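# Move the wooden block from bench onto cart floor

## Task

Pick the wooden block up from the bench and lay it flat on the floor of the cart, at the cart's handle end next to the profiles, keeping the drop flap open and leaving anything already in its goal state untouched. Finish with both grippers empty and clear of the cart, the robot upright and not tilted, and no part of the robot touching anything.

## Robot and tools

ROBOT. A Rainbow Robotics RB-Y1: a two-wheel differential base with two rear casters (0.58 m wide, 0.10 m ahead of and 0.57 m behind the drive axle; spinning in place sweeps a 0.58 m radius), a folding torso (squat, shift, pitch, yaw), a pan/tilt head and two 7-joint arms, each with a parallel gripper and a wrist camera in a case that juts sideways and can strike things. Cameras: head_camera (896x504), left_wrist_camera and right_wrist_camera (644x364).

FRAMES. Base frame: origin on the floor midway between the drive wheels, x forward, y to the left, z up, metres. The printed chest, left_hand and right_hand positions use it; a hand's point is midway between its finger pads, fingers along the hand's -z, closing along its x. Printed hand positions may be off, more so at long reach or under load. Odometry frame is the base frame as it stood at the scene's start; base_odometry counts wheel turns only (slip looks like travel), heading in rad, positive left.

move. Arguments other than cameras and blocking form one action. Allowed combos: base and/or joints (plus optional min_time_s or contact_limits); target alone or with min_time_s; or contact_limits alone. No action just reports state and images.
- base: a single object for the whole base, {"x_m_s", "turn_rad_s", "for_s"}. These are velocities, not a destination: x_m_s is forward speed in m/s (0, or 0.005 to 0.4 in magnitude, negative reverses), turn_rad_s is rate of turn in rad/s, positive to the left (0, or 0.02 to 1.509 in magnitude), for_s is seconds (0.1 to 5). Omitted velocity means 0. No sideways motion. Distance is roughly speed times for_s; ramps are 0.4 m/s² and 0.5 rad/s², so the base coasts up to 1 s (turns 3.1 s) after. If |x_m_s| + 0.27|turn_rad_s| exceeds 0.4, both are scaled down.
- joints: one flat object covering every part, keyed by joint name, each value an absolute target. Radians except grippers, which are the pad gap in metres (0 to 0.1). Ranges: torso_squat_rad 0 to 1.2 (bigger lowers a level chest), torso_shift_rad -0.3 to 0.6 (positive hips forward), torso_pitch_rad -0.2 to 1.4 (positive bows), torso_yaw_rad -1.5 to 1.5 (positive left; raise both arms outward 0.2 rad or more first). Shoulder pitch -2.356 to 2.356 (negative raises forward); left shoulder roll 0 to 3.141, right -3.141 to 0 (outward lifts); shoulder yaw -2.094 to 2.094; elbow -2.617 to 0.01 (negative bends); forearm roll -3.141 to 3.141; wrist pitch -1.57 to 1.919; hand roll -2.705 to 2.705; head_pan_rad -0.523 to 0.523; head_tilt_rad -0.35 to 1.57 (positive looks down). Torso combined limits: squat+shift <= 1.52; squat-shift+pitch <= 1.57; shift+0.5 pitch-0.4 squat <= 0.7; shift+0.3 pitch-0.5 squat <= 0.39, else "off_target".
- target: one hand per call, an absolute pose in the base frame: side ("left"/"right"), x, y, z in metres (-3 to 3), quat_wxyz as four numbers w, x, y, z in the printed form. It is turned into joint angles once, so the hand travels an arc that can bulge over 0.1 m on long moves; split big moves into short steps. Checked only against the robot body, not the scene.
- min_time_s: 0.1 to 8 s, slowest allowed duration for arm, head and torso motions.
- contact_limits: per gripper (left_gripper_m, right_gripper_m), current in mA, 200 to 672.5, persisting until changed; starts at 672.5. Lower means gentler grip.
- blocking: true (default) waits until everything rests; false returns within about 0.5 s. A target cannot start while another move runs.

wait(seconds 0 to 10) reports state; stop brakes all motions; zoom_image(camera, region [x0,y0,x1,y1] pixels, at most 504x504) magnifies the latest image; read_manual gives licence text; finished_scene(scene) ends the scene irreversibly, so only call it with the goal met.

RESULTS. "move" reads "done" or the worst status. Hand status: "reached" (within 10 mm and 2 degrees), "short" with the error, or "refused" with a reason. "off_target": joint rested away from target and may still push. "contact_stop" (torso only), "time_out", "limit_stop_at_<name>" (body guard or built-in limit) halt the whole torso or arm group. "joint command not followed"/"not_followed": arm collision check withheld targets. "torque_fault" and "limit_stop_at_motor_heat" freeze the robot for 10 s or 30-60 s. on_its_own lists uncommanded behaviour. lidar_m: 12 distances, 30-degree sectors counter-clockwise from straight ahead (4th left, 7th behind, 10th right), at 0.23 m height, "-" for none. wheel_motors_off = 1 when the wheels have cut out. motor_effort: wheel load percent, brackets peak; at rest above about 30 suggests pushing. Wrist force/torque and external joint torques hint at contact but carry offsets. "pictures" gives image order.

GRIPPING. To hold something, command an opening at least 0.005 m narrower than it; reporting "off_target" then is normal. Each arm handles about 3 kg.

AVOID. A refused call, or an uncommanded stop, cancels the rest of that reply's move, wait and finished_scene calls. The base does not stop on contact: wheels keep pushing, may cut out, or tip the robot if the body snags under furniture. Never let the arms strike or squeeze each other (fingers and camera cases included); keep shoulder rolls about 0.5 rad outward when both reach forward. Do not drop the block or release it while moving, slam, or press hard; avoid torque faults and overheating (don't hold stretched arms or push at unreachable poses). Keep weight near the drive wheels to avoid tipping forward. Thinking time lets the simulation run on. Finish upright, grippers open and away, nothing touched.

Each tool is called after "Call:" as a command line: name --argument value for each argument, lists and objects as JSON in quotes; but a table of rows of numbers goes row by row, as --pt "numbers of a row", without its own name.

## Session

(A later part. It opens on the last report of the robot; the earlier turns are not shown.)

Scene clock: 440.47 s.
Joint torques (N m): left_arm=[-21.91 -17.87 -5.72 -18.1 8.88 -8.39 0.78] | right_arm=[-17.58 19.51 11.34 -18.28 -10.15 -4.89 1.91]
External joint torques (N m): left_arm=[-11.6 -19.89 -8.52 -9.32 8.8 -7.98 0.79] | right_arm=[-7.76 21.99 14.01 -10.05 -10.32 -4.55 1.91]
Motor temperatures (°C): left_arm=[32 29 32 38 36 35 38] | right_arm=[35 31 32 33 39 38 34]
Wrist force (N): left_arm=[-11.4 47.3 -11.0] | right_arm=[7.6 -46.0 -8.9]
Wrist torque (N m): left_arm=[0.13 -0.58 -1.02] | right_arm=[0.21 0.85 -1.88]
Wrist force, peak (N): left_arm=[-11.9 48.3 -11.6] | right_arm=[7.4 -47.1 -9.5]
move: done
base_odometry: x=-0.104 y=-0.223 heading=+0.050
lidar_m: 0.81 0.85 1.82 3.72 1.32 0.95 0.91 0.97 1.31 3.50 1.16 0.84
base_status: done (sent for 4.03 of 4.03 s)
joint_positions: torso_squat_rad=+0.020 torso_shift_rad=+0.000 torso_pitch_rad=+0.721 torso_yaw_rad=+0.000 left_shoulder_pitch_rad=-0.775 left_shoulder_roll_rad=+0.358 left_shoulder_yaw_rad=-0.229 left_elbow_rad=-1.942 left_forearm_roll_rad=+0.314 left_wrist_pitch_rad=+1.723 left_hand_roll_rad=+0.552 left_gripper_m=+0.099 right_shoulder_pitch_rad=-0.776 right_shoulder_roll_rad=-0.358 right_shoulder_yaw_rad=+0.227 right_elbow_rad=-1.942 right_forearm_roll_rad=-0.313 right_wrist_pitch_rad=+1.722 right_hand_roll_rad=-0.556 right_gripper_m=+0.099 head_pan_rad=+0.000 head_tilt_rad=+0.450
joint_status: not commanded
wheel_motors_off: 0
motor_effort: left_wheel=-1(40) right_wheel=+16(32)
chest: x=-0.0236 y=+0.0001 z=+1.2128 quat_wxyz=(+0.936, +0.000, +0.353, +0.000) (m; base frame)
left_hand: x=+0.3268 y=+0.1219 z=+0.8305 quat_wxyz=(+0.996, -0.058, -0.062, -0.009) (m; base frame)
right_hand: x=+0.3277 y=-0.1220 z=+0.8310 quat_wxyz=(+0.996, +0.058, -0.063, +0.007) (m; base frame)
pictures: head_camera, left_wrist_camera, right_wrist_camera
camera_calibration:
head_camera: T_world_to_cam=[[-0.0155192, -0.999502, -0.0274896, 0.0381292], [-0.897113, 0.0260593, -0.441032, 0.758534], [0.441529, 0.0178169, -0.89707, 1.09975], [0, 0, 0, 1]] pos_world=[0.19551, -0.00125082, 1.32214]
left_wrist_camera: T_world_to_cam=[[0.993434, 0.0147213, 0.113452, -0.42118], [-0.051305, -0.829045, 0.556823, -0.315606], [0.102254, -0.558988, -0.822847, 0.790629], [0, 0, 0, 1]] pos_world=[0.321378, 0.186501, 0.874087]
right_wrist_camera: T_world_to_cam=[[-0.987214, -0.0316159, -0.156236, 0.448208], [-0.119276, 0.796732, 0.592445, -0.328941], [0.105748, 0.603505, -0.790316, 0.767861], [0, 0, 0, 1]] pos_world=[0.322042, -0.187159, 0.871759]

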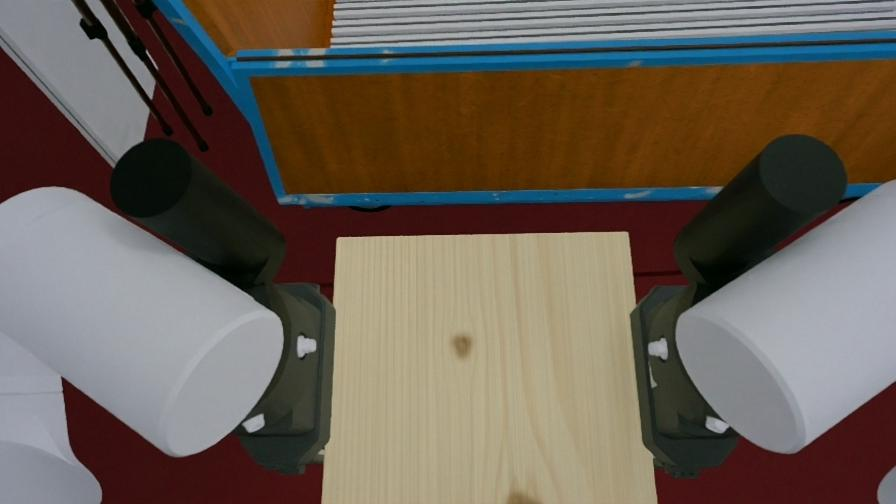

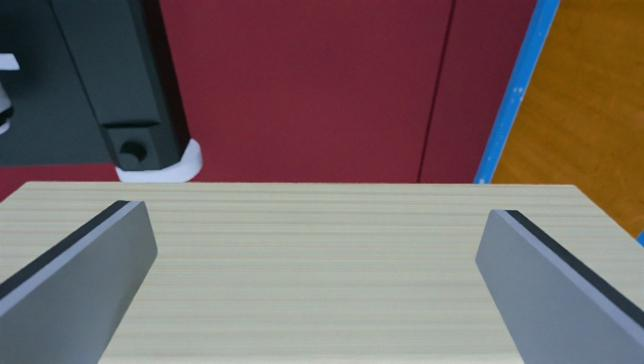

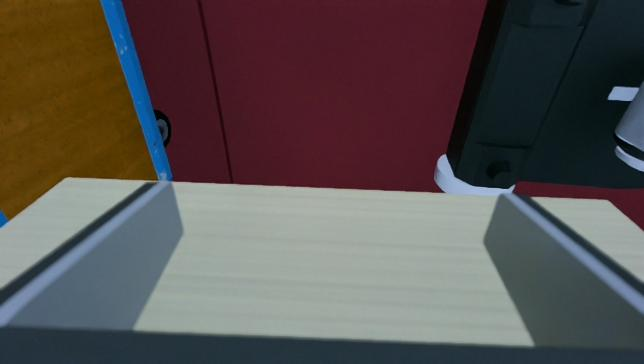

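Call:
move --base '{"turn_rad_s":0.1,"for_s":0.2}' --cameras '[]'

Call:
move --base '{"x_m_s":0.15,"for_s":3.8}'

Scene clock: 445.10 s.
Joint torques (N m): left_arm=[-21.8 -18.3 -6.19 -18.22 8.81 -8.35 0.86] | right_arm=[-17.82 19.47 11.71 -18.29 -10.15 -4.9 1.97]
External joint torques (N m): left_arm=[-11.49 -20.31 -8.99 -9.44 8.73 -7.94 0.87] | right_arm=[-8 21.95 14.38 -10.07 -10.32 -4.55 1.96]
Motor temperatures (°C): left_arm=[32 29 32 38 37 35 38] | right_arm=[35 31 32 34 40 38 34]
Wrist force (N): left_arm=[-10.8 47.4 -10.6] | right_arm=[7.2 -46.0 -8.7]
Wrist torque (N m): left_arm=[0.12 -0.54 -0.97] | right_arm=[0.20 0.79 -1.90]
Wrist force, peak (N): left_arm=[-12.1 47.9 -12.0] | right_arm=[7.5 -47.2 -8.8]
move: done
base_odometry: x=-0.105 y=-0.223 heading=+0.069
lidar_m: 0.80 0.86 1.82 3.45 1.28 0.95 0.90 0.97 1.33 3.83 1.14 0.84
base_status: done (sent for 0.2 of 0.2 s)
joint_positions: torso_squat_rad=+0.020 torso_shift_rad=+0.000 torso_pitch_rad=+0.721 torso_yaw_rad=+0.000 left_shoulder_pitch_rad=-0.775 left_shoulder_roll_rad=+0.358 left_shoulder_yaw_rad=-0.229 left_elbow_rad=-1.942 left_forearm_roll_rad=+0.314 left_wrist_pitch_rad=+1.723 left_hand_roll_rad=+0.552 left_gripper_m=+0.099 right_shoulder_pitch_rad=-0.776 right_shoulder_roll_rad=-0.358 right_shoulder_yaw_rad=+0.227 right_elbow_rad=-1.942 right_forearm_roll_rad=-0.313 right_wrist_pitch_rad=+1.722 right_hand_roll_rad=-0.556 right_gripper_m=+0.099 head_pan_rad=+0.000 head_tilt_rad=+0.450
joint_status: not commanded
wheel_motors_off: 0
motor_effort: left_wheel=-2(19) right_wheel=+19(32)
chest: x=-0.0236 y=+0.0001 z=+1.2128 quat_wxyz=(+0.936, +0.000, +0.353, +0.000) (m; base frame)
left_hand: x=+0.3267 y=+0.1218 z=+0.8305 quat_wxyz=(+0.996, -0.058, -0.062, -0.009) (m; base frame)
right_hand: x=+0.3277 y=-0.1220 z=+0.8310 quat_wxyz=(+0.996, +0.058, -0.063, +0.007) (m; base frame)
pictures: none
No camera images: "cameras" was empty.

Scene clock: 449.63 s.
Joint torques (N m): left_arm=[-21.95 -18.24 -6.08 -18.34 8.9 -8.34 0.89] | right_arm=[-17.9 19.59 11.13 -18.2 -10.22 -4.74 1.92]
External joint torques (N m): left_arm=[-11.64 -20.25 -8.88 -9.57 8.82 -7.93 0.9] | right_arm=[-8.09 22.07 13.8 -9.98 -10.39 -4.4 1.92]
Motor temperatures (°C): left_arm=[32 29 32 38 37 35 38] | right_arm=[35 31 32 34 40 38 34]
Wrist force (N): left_arm=[-12.4 47.3 -11.9] | right_arm=[7.4 -45.9 -9.4]
Wrist torque (N m): left_arm=[0.16 -0.74 -0.99] | right_arm=[0.21 0.81 -1.88]
Wrist force, peak (N): left_arm=[-12.2 48.1 -11.1] | right_arm=[8.4 -46.6 -9.9]
move: done
base_odometry: x=+0.464 y=-0.183 heading=+0.069
lidar_m: 0.23 0.24 0.35 4.41 2.10 1.53 1.49 1.58 2.15 0.88 0.34 0.25
base_status: done (sent for 3.8 of 3.8 s)
joint_positions: torso_squat_rad=+0.020 torso_shift_rad=+0.000 torso_pitch_rad=+0.721 torso_yaw_rad=+0.000 left_shoulder_pitch_rad=-0.775 left_shoulder_roll_rad=+0.358 left_shoulder_yaw_rad=-0.229 left_elbow_rad=-1.942 left_forearm_roll_rad=+0.314 left_wrist_pitch_rad=+1.723 left_hand_roll_rad=+0.552 left_gripper_m=+0.099 right_shoulder_pitch_rad=-0.776 right_shoulder_roll_rad=-0.358 right_shoulder_yaw_rad=+0.227 right_elbow_rad=-1.942 right_forearm_roll_rad=-0.313 right_wrist_pitch_rad=+1.722 right_hand_roll_rad=-0.556 right_gripper_m=+0.099 head_pan_rad=+0.000 head_tilt_rad=+0.450
joint_status: not commanded
wheel_motors_off: 0
motor_effort: left_wheel=+5(34) right_wheel=-2(46)
chest: x=-0.0236 y=+0.0001 z=+1.2128 quat_wxyz=(+0.936, +0.000, +0.353, +0.000) (m; base frame)
left_hand: x=+0.3267 y=+0.1218 z=+0.8305 quat_wxyz=(+0.996, -0.058, -0.062, -0.009) (m; base frame)
right_hand: x=+0.3277 y=-0.1220 z=+0.8310 quat_wxyz=(+0.996, +0.058, -0.063, +0.007) (m; base frame)
pictures: head_camera, left_wrist_camera, right_wrist_camera
camera_calibration:
head_camera: T_world_to_cam=[[-0.0155192, -0.999502, -0.0274896, 0.0381292], [-0.897113, 0.0260593, -0.441032, 0.758534], [0.441529, 0.0178169, -0.89707, 1.09975], [0, 0, 0, 1]] pos_world=[0.19551, -0.00125082, 1.32214]
left_wrist_camera: T_world_to_cam=[[0.993434, 0.0147213, 0.113452, -0.42118], [-0.051305, -0.829045, 0.556823, -0.315606], [0.102254, -0.558988, -0.822847, 0.790629], [0, 0, 0, 1]] pos_world=[0.321378, 0.186501, 0.874087]
right_wrist_camera: T_world_to_cam=[[-0.987226, -0.0315379, -0.156176, 0.448173], [-0.119169, 0.796784, 0.592397, -0.328925], [0.105755, 0.603441, -0.790364, 0.767888], [0, 0, 0, 1]] pos_world=[0.322042, -0.187159, 0.871759]

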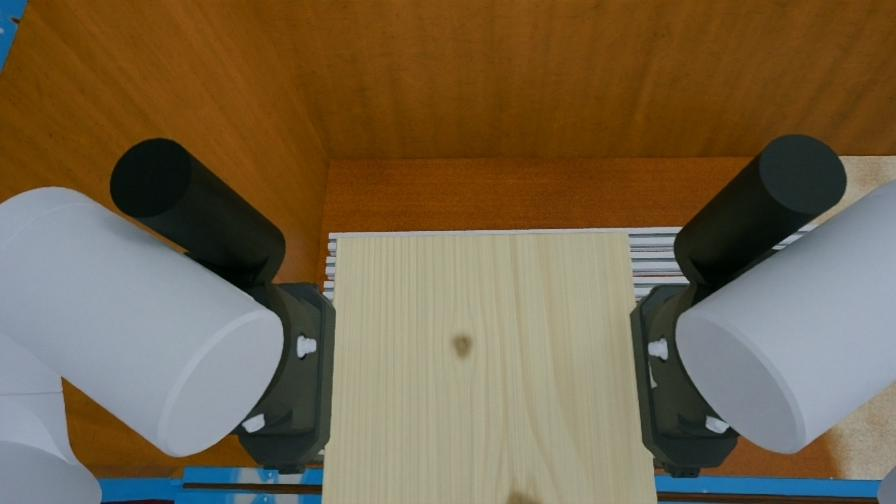

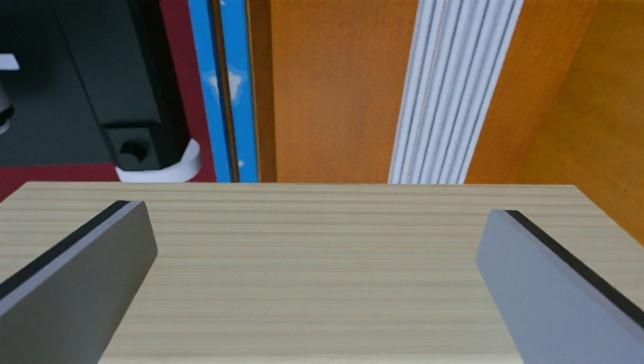

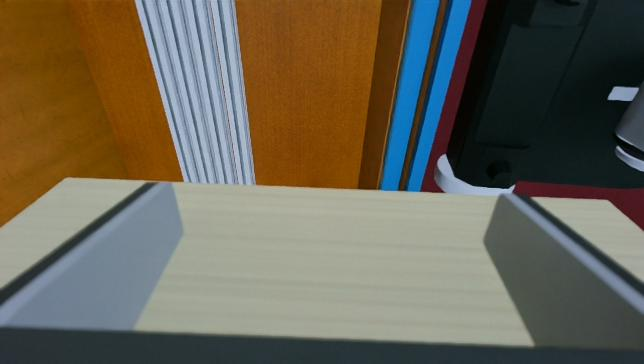

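Call:
move --base '{"x_m_s":0.07,"for_s":0.5}' --cameras '[]'

Call:
move --joints '{"torso_squat_rad":0.3,"torso_shift_rad":0.1,"torso_pitch_rad":0.8}' --min_time_s 2.5

Call:
move --joints '{"torso_squat_rad":0.6,"torso_shift_rad":0.15,"torso_pitch_rad":0.8}' --min_time_s 2.5

Scene clock: 455.40 s.
Joint torques (N m): left_arm=[-22.06 -18.22 -5.73 -18.34 8.73 -8.44 0.84] | right_arm=[-18.04 19.47 11.28 -18.4 -10.13 -4.88 1.84]
External joint torques (N m): left_arm=[-11.75 -20.24 -8.54 -9.56 8.65 -8.03 0.85] | right_arm=[-8.21 21.95 13.95 -10.18 -10.3 -4.54 1.83]
Motor temperatures (°C): left_arm=[32 29 32 39 37 35 38] | right_arm=[35 31 32 34 40 38 34]
Wrist force (N): left_arm=[-11.4 47.1 -11.7] | right_arm=[7.8 -46.5 -9.4]
Wrist torque (N m): left_arm=[0.10 -0.68 -1.00] | right_arm=[0.25 0.85 -1.88]
Wrist force, peak (N): left_arm=[-12.5 47.8 -12.4] | right_arm=[7.6 -47.0 -9.0]
move: done
base_odometry: x=+0.499 y=-0.181 heading=+0.069
lidar_m: 0.20 0.21 0.31 4.29 2.14 1.56 1.51 1.61 2.23 0.75 0.29 0.21
base_status: done (sent for 0.5 of 0.5 s)
joint_positions: torso_squat_rad=+0.020 torso_shift_rad=+0.000 torso_pitch_rad=+0.721 torso_yaw_rad=+0.000 left_shoulder_pitch_rad=-0.775 left_shoulder_roll_rad=+0.358 left_shoulder_yaw_rad=-0.229 left_elbow_rad=-1.942 left_forearm_roll_rad=+0.314 left_wrist_pitch_rad=+1.723 left_hand_roll_rad=+0.552 left_gripper_m=+0.099 right_shoulder_pitch_rad=-0.776 right_shoulder_roll_rad=-0.358 right_shoulder_yaw_rad=+0.227 right_elbow_rad=-1.942 right_forearm_roll_rad=-0.313 right_wrist_pitch_rad=+1.722 right_hand_roll_rad=-0.556 right_gripper_m=+0.099 head_pan_rad=+0.000 head_tilt_rad=+0.450
joint_status: not commanded
wheel_motors_off: 0
motor_effort: left_wheel=+3(29) right_wheel=-3(19)
chest: x=-0.0236 y=+0.0001 z=+1.2128 quat_wxyz=(+0.936, +0.000, +0.353, +0.000) (m; base frame)
left_hand: x=+0.3267 y=+0.1218 z=+0.8305 quat_wxyz=(+0.996, -0.058, -0.062, -0.009) (m; base frame)
right_hand: x=+0.3277 y=-0.1220 z=+0.8310 quat_wxyz=(+0.996, +0.058, -0.063, +0.007) (m; base frame)
pictures: none
No camera images: "cameras" was empty.

Scene clock: 458.20 s.
Joint torques (N m): left_arm=[-21.02 -18.38 -6.23 -18.41 8.94 -8.37 0.9] | right_arm=[-16.6 19.75 11.6 -18.55 -10.21 -4.75 1.81]
External joint torques (N m): left_arm=[-12.09 -20.04 -8.61 -9.59 8.77 -8.09 0.9] | right_arm=[-8.15 21.88 13.89 -10.3 -10.3 -4.53 1.81]
Motor temperatures (°C): left_arm=[32 29 32 39 37 35 38] | right_arm=[35 31 32 34 40 38 34]
Wrist force (N): left_arm=[-10.2 47.4 -11.0] | right_arm=[8.6 -46.9 -8.9]
Wrist torque (N m): left_arm=[0.15 -0.68 -0.99] | right_arm=[0.28 0.82 -1.87]
Wrist force, peak (N): left_arm=[-11.2 48.3 -11.6] | right_arm=[9.0 -46.7 -10.0]
move: done
base_odometry: x=+0.499 y=-0.181 heading=+0.069
lidar_m: 0.20 0.22 0.30 4.28 2.14 1.57 1.52 1.61 2.21 0.77 0.29 0.21
base_status: not commanded
joint_positions: torso_squat_rad=+0.300 torso_shift_rad=+0.100 torso_pitch_rad=+0.801 torso_yaw_rad=+0.000 left_shoulder_pitch_rad=-0.775 left_shoulder_roll_rad=+0.358 left_shoulder_yaw_rad=-0.229 left_elbow_rad=-1.942 left_forearm_roll_rad=+0.314 left_wrist_pitch_rad=+1.723 left_hand_roll_rad=+0.552 left_gripper_m=+0.099 right_shoulder_pitch_rad=-0.776 right_shoulder_roll_rad=-0.358 right_shoulder_yaw_rad=+0.227 right_elbow_rad=-1.942 right_forearm_roll_rad=-0.313 right_wrist_pitch_rad=+1.722 right_hand_roll_rad=-0.556 right_gripper_m=+0.099 head_pan_rad=+0.000 head_tilt_rad=+0.450
joint_status: all done
wheel_motors_off: 0
motor_effort: left_wheel=+3(5) right_wheel=-3(5)
chest: x=+0.0610 y=+0.0001 z=+1.1613 quat_wxyz=(+0.921, +0.000, +0.390, +0.000) (m; base frame)
left_hand: x=+0.3798 y=+0.1218 z=+0.7522 quat_wxyz=(+0.998, -0.058, -0.022, -0.007) (m; base frame)
right_hand: x=+0.3807 y=-0.1220 z=+0.7526 quat_wxyz=(+0.998, +0.058, -0.024, +0.004) (m; base frame)
pictures: head_camera, left_wrist_camera, right_wrist_camera
camera_calibration:
head_camera: T_world_to_cam=[[-0.0176627, -0.999502, -0.0261648, 0.0366205], [-0.929458, 0.0260585, -0.368006, 0.728954], [0.368505, 0.0178191, -0.929455, 1.05828], [0, 0, 0, 1]] pos_world=[0.288198, -0.00125083, 1.25284]
left_wrist_camera: T_world_to_cam=[[0.999323, 0.0146071, 0.0337751, -0.407285], [-0.00678021, -0.829036, 0.559154, -0.288022], [0.0361684, -0.559004, -0.828376, 0.749962], [0, 0, 0, 1]] pos_world=[0.377931, 0.186401, 0.796055]
right_wrist_camera: T_world_to_cam=[[-0.996543, -0.0316215, -0.0768274, 0.43213], [-0.0715408, 0.796779, 0.600021, -0.300095], [0.0422409, 0.603443, -0.796287, 0.729039], [0, 0, 0, 1]] pos_world=[0.378372, -0.187159, 0.793786]

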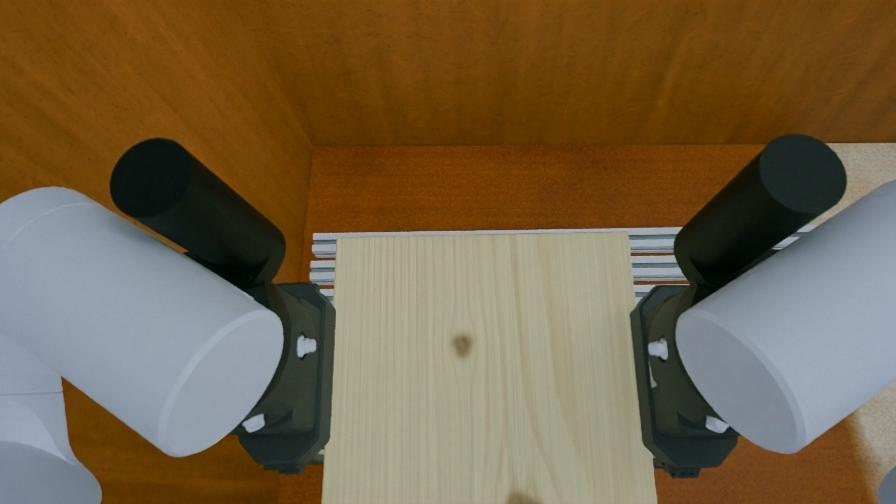

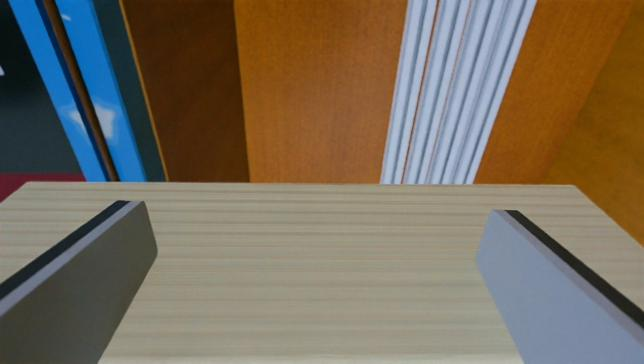

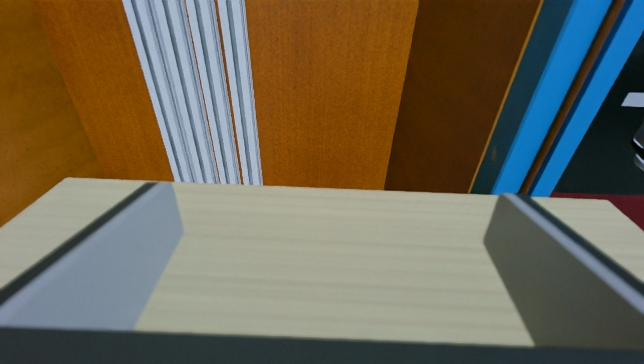

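Scene clock: 461.00 s.
Joint torques (N m): left_arm=[-20.63 -18.57 -6.04 -18.38 8.88 -8.27 0.87] | right_arm=[-16.48 19.57 11.81 -18.44 -10.19 -4.73 1.83]
External joint torques (N m): left_arm=[-11.69 -20.23 -8.42 -9.56 8.71 -7.99 0.87] | right_arm=[-8.04 21.71 14.11 -10.19 -10.28 -4.51 1.83]
Motor temperatures (°C): left_arm=[32 29 32 39 37 35 38] | right_arm=[35 31 32 34 40 38 34]
Wrist force (N): left_arm=[-10.7 47.6 -11.1] | right_arm=[9.1 -46.9 -8.7]
Wrist torque (N m): left_arm=[0.16 -0.67 -0.99] | right_arm=[0.27 0.88 -1.89]
Wrist force, peak (N): left_arm=[-11.0 48.4 -12.0] | right_arm=[9.0 -47.3 -8.8]
move: done
base_odometry: x=+0.499 y=-0.181 heading=+0.069
lidar_m: 0.20 0.22 0.31 4.27 2.12 1.58 1.51 1.61 2.21 0.76 0.29 0.20
base_status: not commanded
joint_positions: torso_squat_rad=+0.600 torso_shift_rad=+0.150 torso_pitch_rad=+0.801 torso_yaw_rad=+0.000 left_shoulder_pitch_rad=-0.775 left_shoulder_roll_rad=+0.358 left_shoulder_yaw_rad=-0.229 left_elbow_rad=-1.942 left_forearm_roll_rad=+0.314 left_wrist_pitch_rad=+1.723 left_hand_roll_rad=+0.552 left_gripper_m=+0.099 right_shoulder_pitch_rad=-0.776 right_shoulder_roll_rad=-0.358 right_shoulder_yaw_rad=+0.227 right_elbow_rad=-1.942 right_forearm_roll_rad=-0.313 right_wrist_pitch_rad=+1.722 right_hand_roll_rad=-0.556 right_gripper_m=+0.099 head_pan_rad=+0.000 head_tilt_rad=+0.450
joint_status: all done
wheel_motors_off: 0
motor_effort: left_wheel=+3(5) right_wheel=-4(6)
chest: x=+0.0806 y=+0.0001 z=+1.0672 quat_wxyz=(+0.921, +0.000, +0.390, +0.000) (m; base frame)
left_hand: x=+0.3993 y=+0.1218 z=+0.6581 quat_wxyz=(+0.998, -0.058, -0.022, -0.007) (m; base frame)
right_hand: x=+0.4003 y=-0.1220 z=+0.6585 quat_wxyz=(+0.998, +0.058, -0.024, +0.004) (m; base frame)
pictures: head_camera, left_wrist_camera, right_wrist_camera
camera_calibration:
head_camera: T_world_to_cam=[[-0.0176637, -0.999502, -0.0261665, 0.0345051], [-0.929424, 0.0260618, -0.368093, 0.712539], [0.368592, 0.0178178, -0.929421, 0.963566], [0, 0, 0, 1]] pos_world=[0.307697, -0.00125082, 1.15874]
left_wrist_camera: T_world_to_cam=[[0.999319, 0.0146639, 0.0338572, -0.42366], [-0.00677912, -0.829036, 0.559153, -0.235273], [0.0362682, -0.559002, -0.828373, 0.671265], [0, 0, 0, 1]] pos_world=[0.397431, 0.186401, 0.701955]
right_wrist_camera: T_world_to_cam=[[-0.996539, -0.0315621, -0.0769073, 0.444499], [-0.0715413, 0.796783, 0.600015, -0.242226], [0.0423407, 0.60344, -0.796283, 0.653237], [0, 0, 0, 1]] pos_world=[0.397972, -0.187159, 0.699686]

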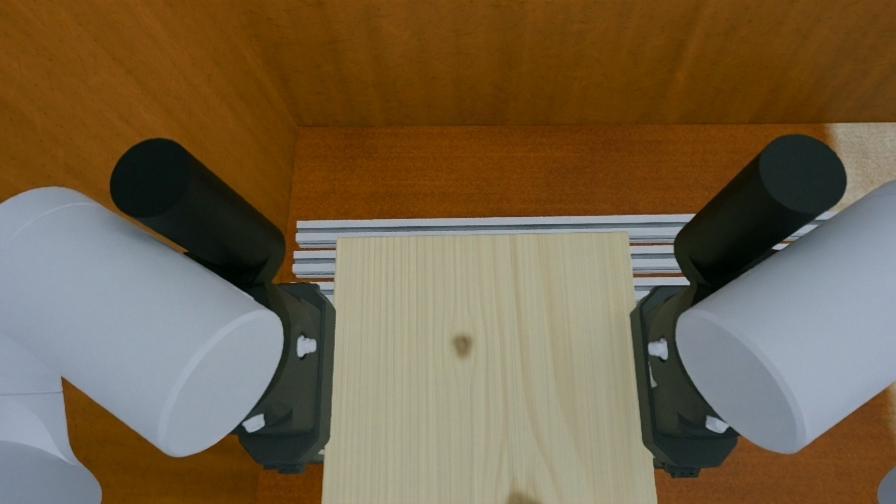

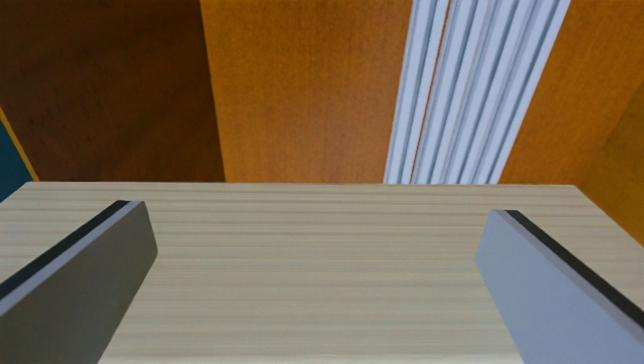

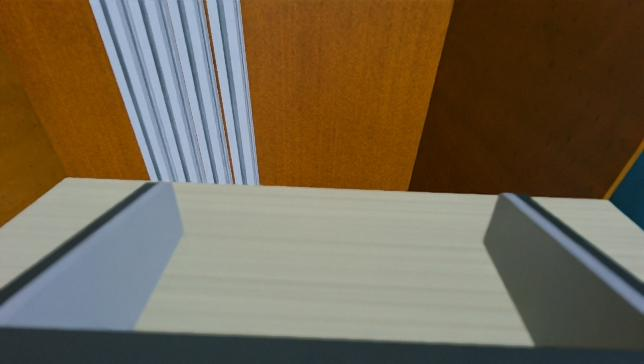

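Call:
move --joints '{"torso_squat_rad":0.9,"torso_shift_rad":0.2,"torso_pitch_rad":0.8}' --min_time_s 2.5

Call:
zoom_image --camera "head_camera" --region '[0, 150, 340, 504]'

Scene clock: 466.80 s.
Joint torques (N m): left_arm=[-20.88 -18.62 -6.3 -18.43 8.86 -8.31 0.86] | right_arm=[-16.4 19.6 11.45 -18.37 -10.3 -4.64 1.93]
External joint torques (N m): left_arm=[-11.95 -20.28 -8.68 -9.61 8.69 -8.03 0.86] | right_arm=[-7.96 21.73 13.74 -10.12 -10.39 -4.42 1.92]
Motor temperatures (°C): left_arm=[32 29 32 39 37 35 38] | right_arm=[35 31 32 34 40 38 34]
Wrist force (N): left_arm=[-11.5 47.5 -11.5] | right_arm=[8.7 -45.8 -9.5]
Wrist torque (N m): left_arm=[0.16 -0.78 -1.02] | right_arm=[0.14 0.86 -1.86]
Wrist force, peak (N): left_arm=[-10.3 48.7 -11.6] | right_arm=[8.7 -47.3 -9.1]
move: done
base_odometry: x=+0.499 y=-0.181 heading=+0.069
lidar_m: 0.19 0.22 0.30 4.28 2.16 1.57 1.52 1.61 2.20 0.76 0.29 0.21
base_status: not commanded
joint_positions: torso_squat_rad=+0.900 torso_shift_rad=+0.200 torso_pitch_rad=+0.801 torso_yaw_rad=+0.000 left_shoulder_pitch_rad=-0.775 left_shoulder_roll_rad=+0.358 left_shoulder_yaw_rad=-0.229 left_elbow_rad=-1.942 left_forearm_roll_rad=+0.314 left_wrist_pitch_rad=+1.723 left_hand_roll_rad=+0.552 left_gripper_m=+0.099 right_shoulder_pitch_rad=-0.776 right_shoulder_roll_rad=-0.358 right_shoulder_yaw_rad=+0.227 right_elbow_rad=-1.942 right_forearm_roll_rad=-0.313 right_wrist_pitch_rad=+1.722 right_hand_roll_rad=-0.556 right_gripper_m=+0.099 head_pan_rad=+0.000 head_tilt_rad=+0.450
joint_status: all done
wheel_motors_off: 0
motor_effort: left_wheel=+3(4) right_wheel=-4(5)
chest: x=+0.0806 y=+0.0001 z=+0.9224 quat_wxyz=(+0.921, +0.000, +0.390, +0.000) (m; base frame)
left_hand: x=+0.3994 y=+0.1218 z=+0.5134 quat_wxyz=(+0.998, -0.058, -0.022, -0.007) (m; base frame)
right_hand: x=+0.4004 y=-0.1220 z=+0.5137 quat_wxyz=(+0.998, +0.058, -0.024, +0.004) (m; base frame)
pictures: head_camera, left_wrist_camera, right_wrist_camera
camera_calibration:
head_camera: T_world_to_cam=[[-0.0176637, -0.999502, -0.0261665, 0.0307162], [-0.929424, 0.0260618, -0.368093, 0.659239], [0.368592, 0.0178178, -0.929421, 0.828986], [0, 0, 0, 1]] pos_world=[0.307697, -0.00125082, 1.01394]
left_wrist_camera: T_world_to_cam=[[0.999319, 0.0146639, 0.0338572, -0.418858], [-0.00677912, -0.829036, 0.559153, -0.154307], [0.0362682, -0.559002, -0.828373, 0.551313], [0, 0, 0, 1]] pos_world=[0.397531, 0.186401, 0.557155]
right_wrist_camera: T_world_to_cam=[[-0.996539, -0.0315621, -0.0769073, 0.433359], [-0.0715413, 0.796783, 0.600015, -0.155264], [0.0423407, 0.60344, -0.796283, 0.537996], [0, 0, 0, 1]] pos_world=[0.397972, -0.187259, 0.554886]

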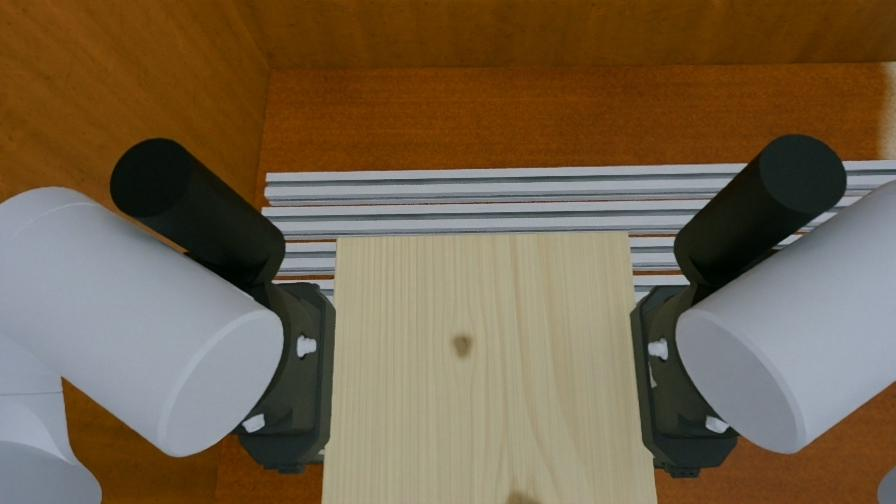

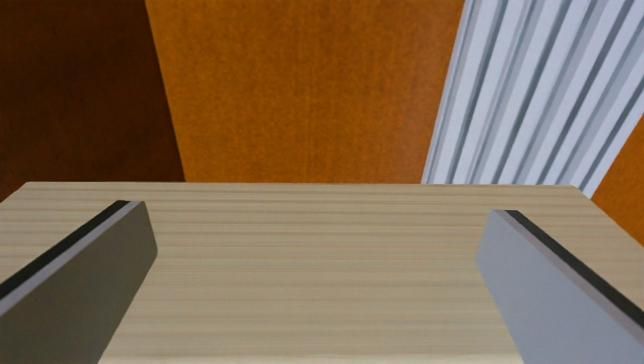

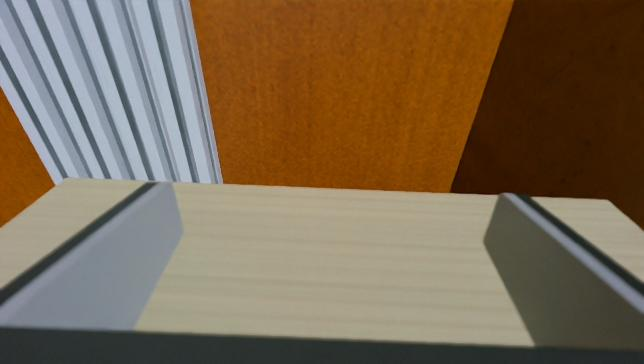

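Scaled by 1.424 from the camera's 896x504 image, which has a finer 1280x720 frame.

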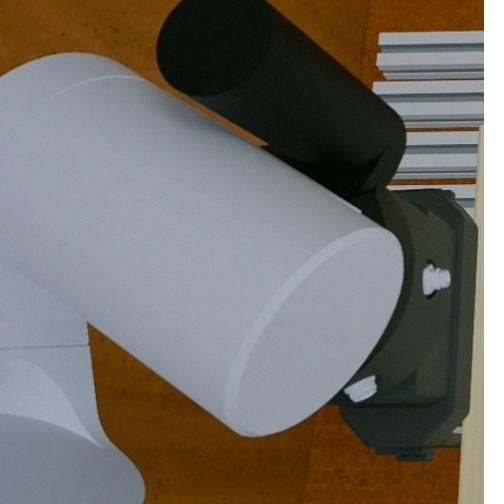

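Call:
move --joints '{"left_shoulder_pitch_rad":-0.753,"left_shoulder_roll_rad":0.334,"left_shoulder_yaw_rad":-0.250,"left_elbow_rad":-1.797,"left_forearm_roll_rad":0.284,"left_wrist_pitch_rad":1.558,"left_hand_roll_rad":0.5145,"right_shoulder_pitch_rad":-0.753,"right_shoulder_roll_rad":-0.334,"right_shoulder_yaw_rad":0.250,"right_elbow_rad":-1.797,"right_forearm_roll_rad":-0.284,"right_wrist_pitch_rad":1.558,"right_hand_roll_rad":-0.518}' --min_time_s 2

Scene clock: 470.83 s.
Joint torques (N m): left_arm=[-20.75 -18.18 -4.75 -18.9 7.5 -8.4 1.33] | right_arm=[-11.5 20.81 12.75 -16.56 -9.51 -2.83 2.1]
External joint torques (N m): left_arm=[-12.18 -19.59 -6.9 -9.98 7.32 -8.13 1.33] | right_arm=[-3.41 22.7 14.83 -8.24 -9.6 -2.61 2.09]
Motor temperatures (°C): left_arm=[32 29 32 39 37 36 38] | right_arm=[35 31 32 34 40 38 34]
Wrist force (N): left_arm=[-14.0 41.8 -11.4] | right_arm=[11.4 -41.2 -9.7]
Wrist torque (N m): left_arm=[0.02 -0.35 -1.07] | right_arm=[0.15 0.39 -2.58]
Wrist force, peak (N): left_arm=[-11.2 57.2 -10.8] | right_arm=[9.7 -55.9 -7.4]
move: done
base_odometry: x=+0.499 y=-0.181 heading=+0.069
lidar_m: 0.20 0.22 0.31 4.28 2.15 1.58 1.52 1.61 2.21 0.75 0.30 0.20
base_status: not commanded
joint_positions: torso_squat_rad=+0.900 torso_shift_rad=+0.200 torso_pitch_rad=+0.801 torso_yaw_rad=+0.000 left_shoulder_pitch_rad=-0.750 left_shoulder_roll_rad=+0.339 left_shoulder_yaw_rad=-0.248 left_elbow_rad=-1.795 left_forearm_roll_rad=+0.282 left_wrist_pitch_rad=+1.560 left_hand_roll_rad=+0.514 left_gripper_m=+0.099 right_shoulder_pitch_rad=-0.752 right_shoulder_roll_rad=-0.340 right_shoulder_yaw_rad=+0.246 right_elbow_rad=-1.795 right_forearm_roll_rad=-0.282 right_wrist_pitch_rad=+1.559 right_hand_roll_rad=-0.519 right_gripper_m=+0.099 head_pan_rad=+0.000 head_tilt_rad=+0.450
joint_status: all done
wheel_motors_off: 0
motor_effort: left_wheel=+2(4) right_wheel=-3(6)
chest: x=+0.0806 y=+0.0001 z=+0.9224 quat_wxyz=(+0.921, +0.000, +0.390, +0.000) (m; base frame)
left_hand: x=+0.3956 y=+0.1218 z=+0.4691 quat_wxyz=(+0.998, -0.058, -0.022, -0.007) (m; base frame)
right_hand: x=+0.3977 y=-0.1221 z=+0.4700 quat_wxyz=(+0.998, +0.058, -0.025, +0.004) (m; base frame)
pictures: head_camera, left_wrist_camera, right_wrist_camera
camera_calibration:
head_camera: T_world_to_cam=[[-0.0176637, -0.999502, -0.0261665, 0.0307162], [-0.929424, 0.0260618, -0.368093, 0.659239], [0.368592, 0.0178178, -0.929421, 0.828986], [0, 0, 0, 1]] pos_world=[0.307697, -0.00125082, 1.01394]
left_wrist_camera: T_world_to_cam=[[0.999327, 0.0146397, 0.0336317, -0.413443], [-0.00668114, -0.82891, 0.559342, -0.129721], [0.0360663, -0.55919, -0.828255, 0.514808], [0, 0, 0, 1]] pos_world=[0.393731, 0.186401, 0.512855]
right_wrist_camera: T_world_to_cam=[[-0.996371, -0.0312206, -0.0791844, 0.428368], [-0.0726617, 0.796502, 0.600253, -0.128833], [0.0443303, 0.603829, -0.79588, 0.50237], [0, 0, 0, 1]] pos_world=[0.395182, -0.187356, 0.511079]

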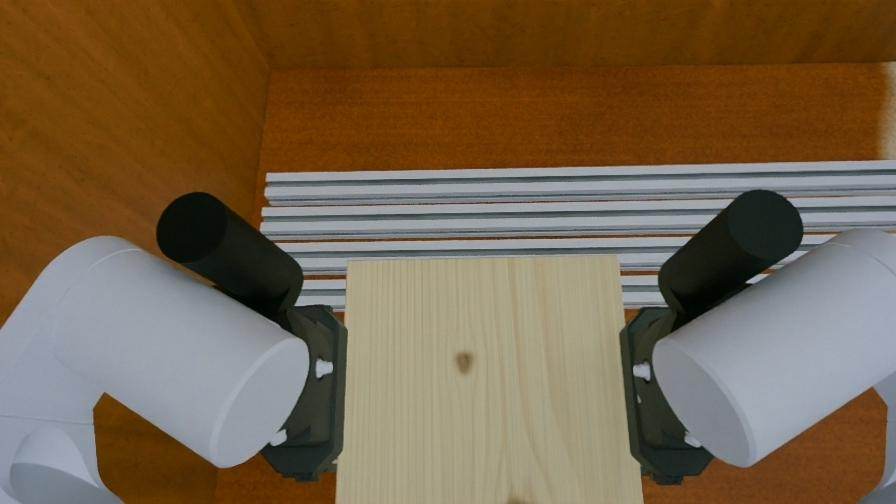

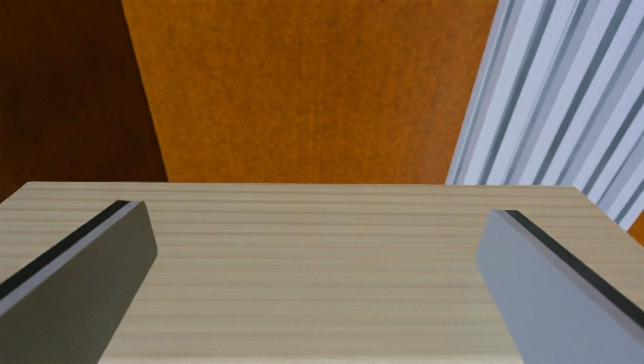

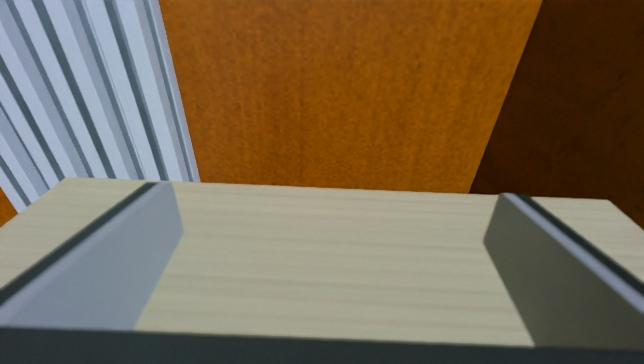

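Call:
move --joints '{"left_shoulder_pitch_rad":-0.762,"left_shoulder_roll_rad":0.305,"left_shoulder_yaw_rad":-0.267,"left_elbow_rad":-1.608,"left_forearm_roll_rad":0.261,"left_wrist_pitch_rad":1.389,"left_hand_roll_rad":0.4795,"right_shoulder_pitch_rad":-0.762,"right_shoulder_roll_rad":-0.305,"right_shoulder_yaw_rad":0.267,"right_elbow_rad":-1.608,"right_forearm_roll_rad":-0.261,"right_wrist_pitch_rad":1.389,"right_hand_roll_rad":-0.485}' --min_time_s 2.5 --cameras '["left_wrist_camera"]'

Call:
move --joints '{"left_shoulder_pitch_rad":-0.802,"left_shoulder_roll_rad":0.274,"left_shoulder_yaw_rad":-0.270,"left_elbow_rad":-1.381,"left_forearm_roll_rad":0.252,"left_wrist_pitch_rad":1.213,"left_hand_roll_rad":0.4375,"right_shoulder_pitch_rad":-0.802,"right_shoulder_roll_rad":-0.274,"right_shoulder_yaw_rad":0.270,"right_elbow_rad":-1.381,"right_forearm_roll_rad":-0.252,"right_wrist_pitch_rad":1.213,"right_hand_roll_rad":-0.443}' --min_time_s 2.5

Scene clock: 477.30 s.
Joint torques (N m): left_arm=[-27.06 -24.4 -7.05 -22.74 9.66 -10.04 1.66] | right_arm=[-15.24 29.35 16.7 -17.92 -11.6 -2.85 2.76]
External joint torques (N m): left_arm=[-18.55 -25.51 -8.91 -14.02 9.48 -9.78 1.66] | right_arm=[-7.2 30.96 18.52 -9.79 -11.68 -2.64 2.76]
Motor temperatures (°C): left_arm=[32 29 32 39 37 36 38] | right_arm=[35 32 32 34 41 38 34]
Wrist force (N): left_arm=[-17.3 52.4 -9.9] | right_arm=[15.3 -52.1 -9.2]
Wrist torque (N m): left_arm=[-0.08 -0.35 -1.35] | right_arm=[0.23 0.44 -3.22]
Wrist force, peak (N): left_arm=[-15.7 63.6 -9.0] | right_arm=[13.2 -61.7 -8.2]
move: done
base_odometry: x=+0.499 y=-0.181 heading=+0.069
lidar_m: 0.20 0.21 0.30 4.30 2.14 1.56 1.52 1.61 2.22 0.74 0.29 0.21
base_status: not commanded
joint_positions: torso_squat_rad=+0.900 torso_shift_rad=+0.200 torso_pitch_rad=+0.801 torso_yaw_rad=+0.000 left_shoulder_pitch_rad=-0.757 left_shoulder_roll_rad=+0.311 left_shoulder_yaw_rad=-0.265 left_elbow_rad=-1.605 left_forearm_roll_rad=+0.259 left_wrist_pitch_rad=+1.391 left_hand_roll_rad=+0.479 left_gripper_m=+0.099 right_shoulder_pitch_rad=-0.760 right_shoulder_roll_rad=-0.313 right_shoulder_yaw_rad=+0.262 right_elbow_rad=-1.606 right_forearm_roll_rad=-0.258 right_wrist_pitch_rad=+1.390 right_hand_roll_rad=-0.486 right_gripper_m=+0.099 head_pan_rad=+0.000 head_tilt_rad=+0.450
joint_status: all done
wheel_motors_off: 0
motor_effort: left_wheel=+3(4) right_wheel=-2(5)
chest: x=+0.0806 y=+0.0001 z=+0.9224 quat_wxyz=(+0.921, +0.000, +0.390, +0.000) (m; base frame)
left_hand: x=+0.3920 y=+0.1206 z=+0.4226 quat_wxyz=(+0.998, -0.057, -0.021, -0.007) (m; base frame)
right_hand: x=+0.3948 y=-0.1210 z=+0.4238 quat_wxyz=(+0.998, +0.057, -0.024, +0.004) (m; base frame)
pictures: left_wrist_camera
camera_calibration:
left_wrist_camera: T_world_to_cam=[[0.99946, 0.0132937, 0.0300478, -0.406696], [-0.00571903, -0.830155, 0.557504, -0.104209], [0.0323556, -0.557375, -0.82963, 0.477608], [0, 0, 0, 1]] pos_world=[0.390428, 0.185103, 0.466555]

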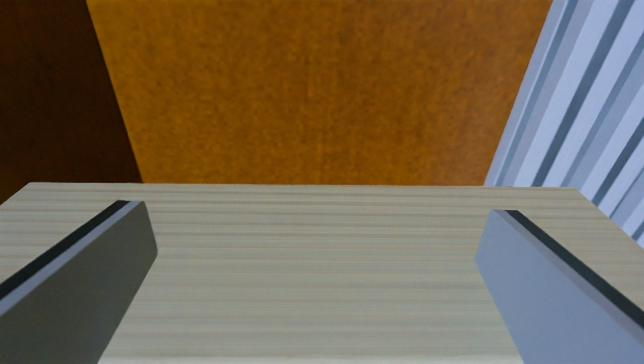

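Scene clock: 480.10 s.
Joint torques (N m): left_arm=[-22.06 -26.51 -10.49 -20.85 9.08 -6.91 -2.33] | right_arm=[-22.08 28.13 9.86 -19.18 -8.49 -5.02 2.83]
External joint torques (N m): left_arm=[-13.24 -27.46 -12.08 -12.59 8.91 -6.65 -2.33] | right_arm=[-13.79 29.52 11.38 -11.51 -8.57 -4.82 2.83]
Motor temperatures (°C): left_arm=[32 29 32 39 37 36 38] | right_arm=[35 32 32 34 41 38 34]
Wrist force (N): left_arm=[-2.6 48.0 -11.4] | right_arm=[-1.8 -49.1 -1.9]
Wrist torque (N m): left_arm=[0.29 0.59 2.20] | right_arm=[0.28 -0.06 -2.80]
Wrist force, peak (N): left_arm=[-18.2 75.0 -8.1] | right_arm=[15.6 -74.3 -7.2]
move: done
base_odometry: x=+0.499 y=-0.181 heading=+0.069
lidar_m: 0.20 0.21 0.30 4.28 2.13 1.58 1.52 1.62 2.22 0.76 0.29 0.21
base_status: not commanded
joint_positions: torso_squat_rad=+0.900 torso_shift_rad=+0.200 torso_pitch_rad=+0.801 torso_yaw_rad=+0.000 left_shoulder_pitch_rad=-0.799 left_shoulder_roll_rad=+0.281 left_shoulder_yaw_rad=-0.267 left_elbow_rad=-1.378 left_forearm_roll_rad=+0.250 left_wrist_pitch_rad=+1.215 left_hand_roll_rad=+0.438 left_gripper_m=+0.099 right_shoulder_pitch_rad=-0.799 right_shoulder_roll_rad=-0.281 right_shoulder_yaw_rad=+0.267 right_elbow_rad=-1.378 right_forearm_roll_rad=-0.250 right_wrist_pitch_rad=+1.214 right_hand_roll_rad=-0.444 right_gripper_m=+0.099 head_pan_rad=+0.000 head_tilt_rad=+0.450
joint_status: all done
wheel_motors_off: 0
motor_effort: left_wheel=+2(4) right_wheel=-1(6)
chest: x=+0.0806 y=+0.0001 z=+0.9224 quat_wxyz=(+0.921, +0.000, +0.390, +0.000) (m; base frame)
left_hand: x=+0.3923 y=+0.1208 z=+0.3782 quat_wxyz=(+0.998, -0.057, -0.022, -0.008) (m; base frame)
right_hand: x=+0.3925 y=-0.1209 z=+0.3783 quat_wxyz=(+0.998, +0.057, -0.022, +0.005) (m; base frame)
pictures: head_camera, left_wrist_camera, right_wrist_camera
camera_calibration:
head_camera: T_world_to_cam=[[-0.0176637, -0.999502, -0.0261665, 0.0307162], [-0.929424, 0.0260618, -0.368093, 0.659239], [0.368592, 0.0178178, -0.929421, 0.828986], [0, 0, 0, 1]] pos_world=[0.307697, -0.00125082, 1.01394]
left_wrist_camera: T_world_to_cam=[[0.999382, 0.0130213, 0.0326585, -0.406487], [-0.00739956, -0.830186, 0.557438, -0.0785979], [0.0343712, -0.557335, -0.829576, 0.440061], [0, 0, 0, 1]] pos_world=[0.390529, 0.185304, 0.422153]
right_wrist_camera: T_world_to_cam=[[-0.996715, -0.0333324, -0.0738107, 0.413849], [-0.0710101, 0.797925, 0.59856, -0.0750413], [0.038944, 0.601835, -0.797671, 0.431423], [0, 0, 0, 1]] pos_world=[0.39036, -0.185973, 0.419596]

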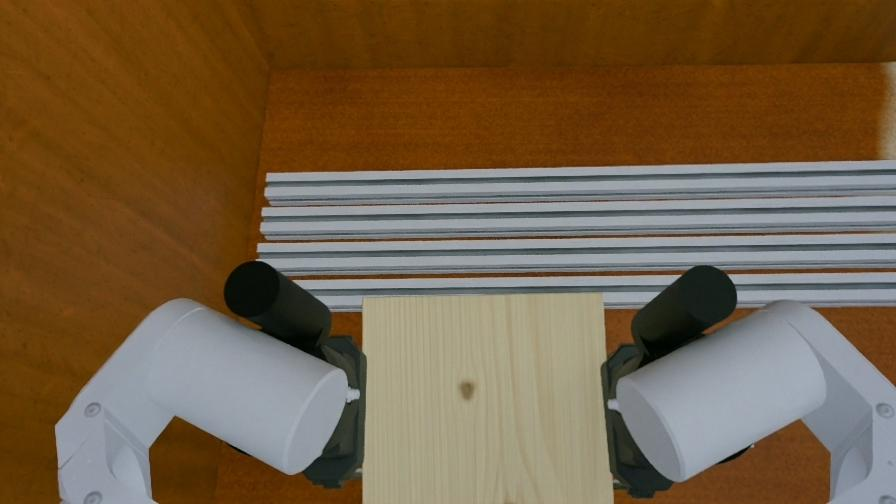

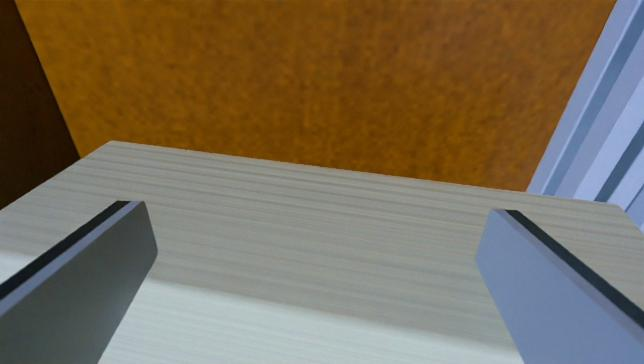

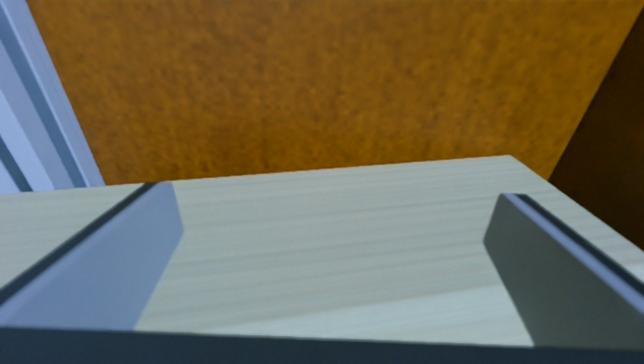

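Call:
move --joints '{"left_shoulder_pitch_rad":-0.802,"left_shoulder_roll_rad":0.272,"left_shoulder_yaw_rad":-0.270,"left_elbow_rad":-1.381,"left_forearm_roll_rad":0.252,"left_wrist_pitch_rad":1.213,"left_hand_roll_rad":0.4445,"right_shoulder_pitch_rad":-0.802,"right_shoulder_roll_rad":-0.272,"right_shoulder_yaw_rad":0.270,"right_elbow_rad":-1.381,"right_forearm_roll_rad":-0.252,"right_wrist_pitch_rad":1.213,"right_hand_roll_rad":-0.450}' --min_time_s 1

Scene clock: 483.43 s.
Joint torques (N m): left_arm=[-22.65 -28.46 -10.5 -21.93 10.47 -6.93 -0.56] | right_arm=[-20.57 31.67 11.09 -19.35 -9.59 -4.36 2.4]
External joint torques (N m): left_arm=[-13.83 -29.37 -12.09 -13.67 10.29 -6.67 -0.56] | right_arm=[-12.27 33.04 12.61 -11.68 -9.67 -4.16 2.4]
Motor temperatures (°C): left_arm=[32 29 32 39 37 36 38] | right_arm=[35 32 32 34 41 38 34]
Wrist force (N): left_arm=[-6.9 52.5 -11.7] | right_arm=[5.7 -50.5 -8.0]
Wrist torque (N m): left_arm=[0.42 -0.35 0.76] | right_arm=[0.12 0.32 -3.01]
Wrist force, peak (N): left_arm=[-7.6 52.5 -11.8] | right_arm=[5.5 -51.5 -7.8]
move: done
base_odometry: x=+0.499 y=-0.181 heading=+0.069
lidar_m: 0.19 0.22 0.31 4.28 2.13 1.57 1.51 1.61 2.20 0.75 0.29 0.20
base_status: not commanded
joint_positions: torso_squat_rad=+0.900 torso_shift_rad=+0.200 torso_pitch_rad=+0.801 torso_yaw_rad=+0.000 left_shoulder_pitch_rad=-0.798 left_shoulder_roll_rad=+0.279 left_shoulder_yaw_rad=-0.267 left_elbow_rad=-1.378 left_forearm_roll_rad=+0.249 left_wrist_pitch_rad=+1.215 left_hand_roll_rad=+0.445 left_gripper_m=+0.099 right_shoulder_pitch_rad=-0.799 right_shoulder_roll_rad=-0.280 right_shoulder_yaw_rad=+0.267 right_elbow_rad=-1.378 right_forearm_roll_rad=-0.250 right_wrist_pitch_rad=+1.214 right_hand_roll_rad=-0.451 right_gripper_m=+0.099 head_pan_rad=+0.000 head_tilt_rad=+0.450
joint_status: all done
wheel_motors_off: 0
motor_effort: left_wheel=+2(2) right_wheel=-2(3)
chest: x=+0.0806 y=+0.0001 z=+0.9224 quat_wxyz=(+0.921, +0.000, +0.390, +0.000) (m; base frame)
left_hand: x=+0.3919 y=+0.1202 z=+0.3781 quat_wxyz=(+0.998, -0.057, -0.021, -0.004) (m; base frame)
right_hand: x=+0.3926 y=-0.1203 z=+0.3784 quat_wxyz=(+0.998, +0.057, -0.022, +0.001) (m; base frame)
pictures: head_camera, left_wrist_camera, right_wrist_camera
camera_calibration:
head_camera: T_world_to_cam=[[-0.0176637, -0.999502, -0.0261665, 0.0307162], [-0.929424, 0.0260618, -0.368093, 0.659239], [0.368592, 0.0178178, -0.929421, 0.828986], [0, 0, 0, 1]] pos_world=[0.307697, -0.00125082, 1.01394]
left_wrist_camera: T_world_to_cam=[[0.999322, 0.0194951, 0.0312457, -0.40636], [-0.00127555, -0.829576, 0.558393, -0.0819552], [0.0368066, -0.558054, -0.828988, 0.438602], [0, 0, 0, 1]] pos_world=[0.389836, 0.184697, 0.422056]
right_wrist_camera: T_world_to_cam=[[-0.996959, -0.0261116, -0.073417, 0.414831], [-0.0650492, 0.797615, 0.599649, -0.0783238], [0.0429007, 0.602601, -0.796889, 0.429388], [0, 0, 0, 1]] pos_world=[0.390054, -0.185446, 0.419597]

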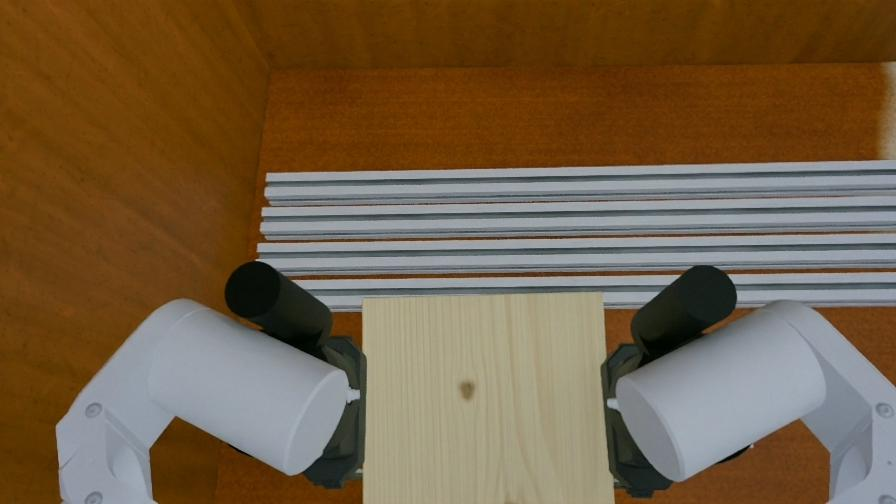

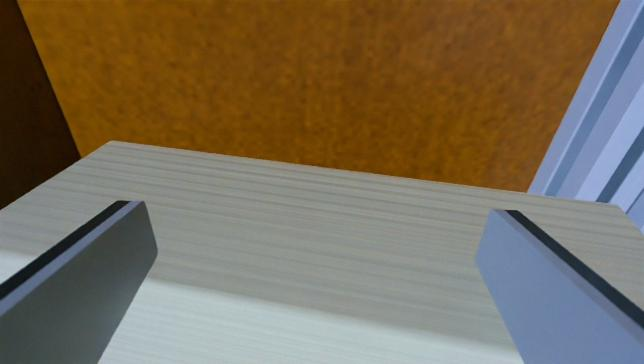

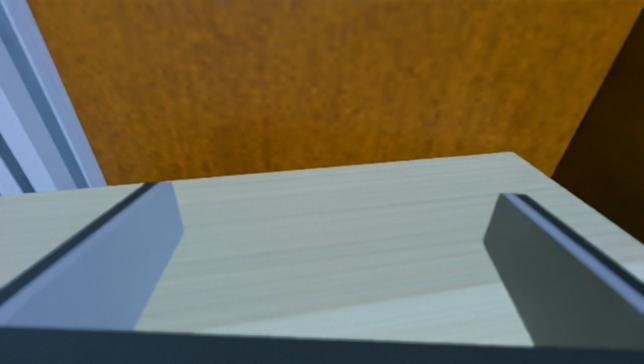

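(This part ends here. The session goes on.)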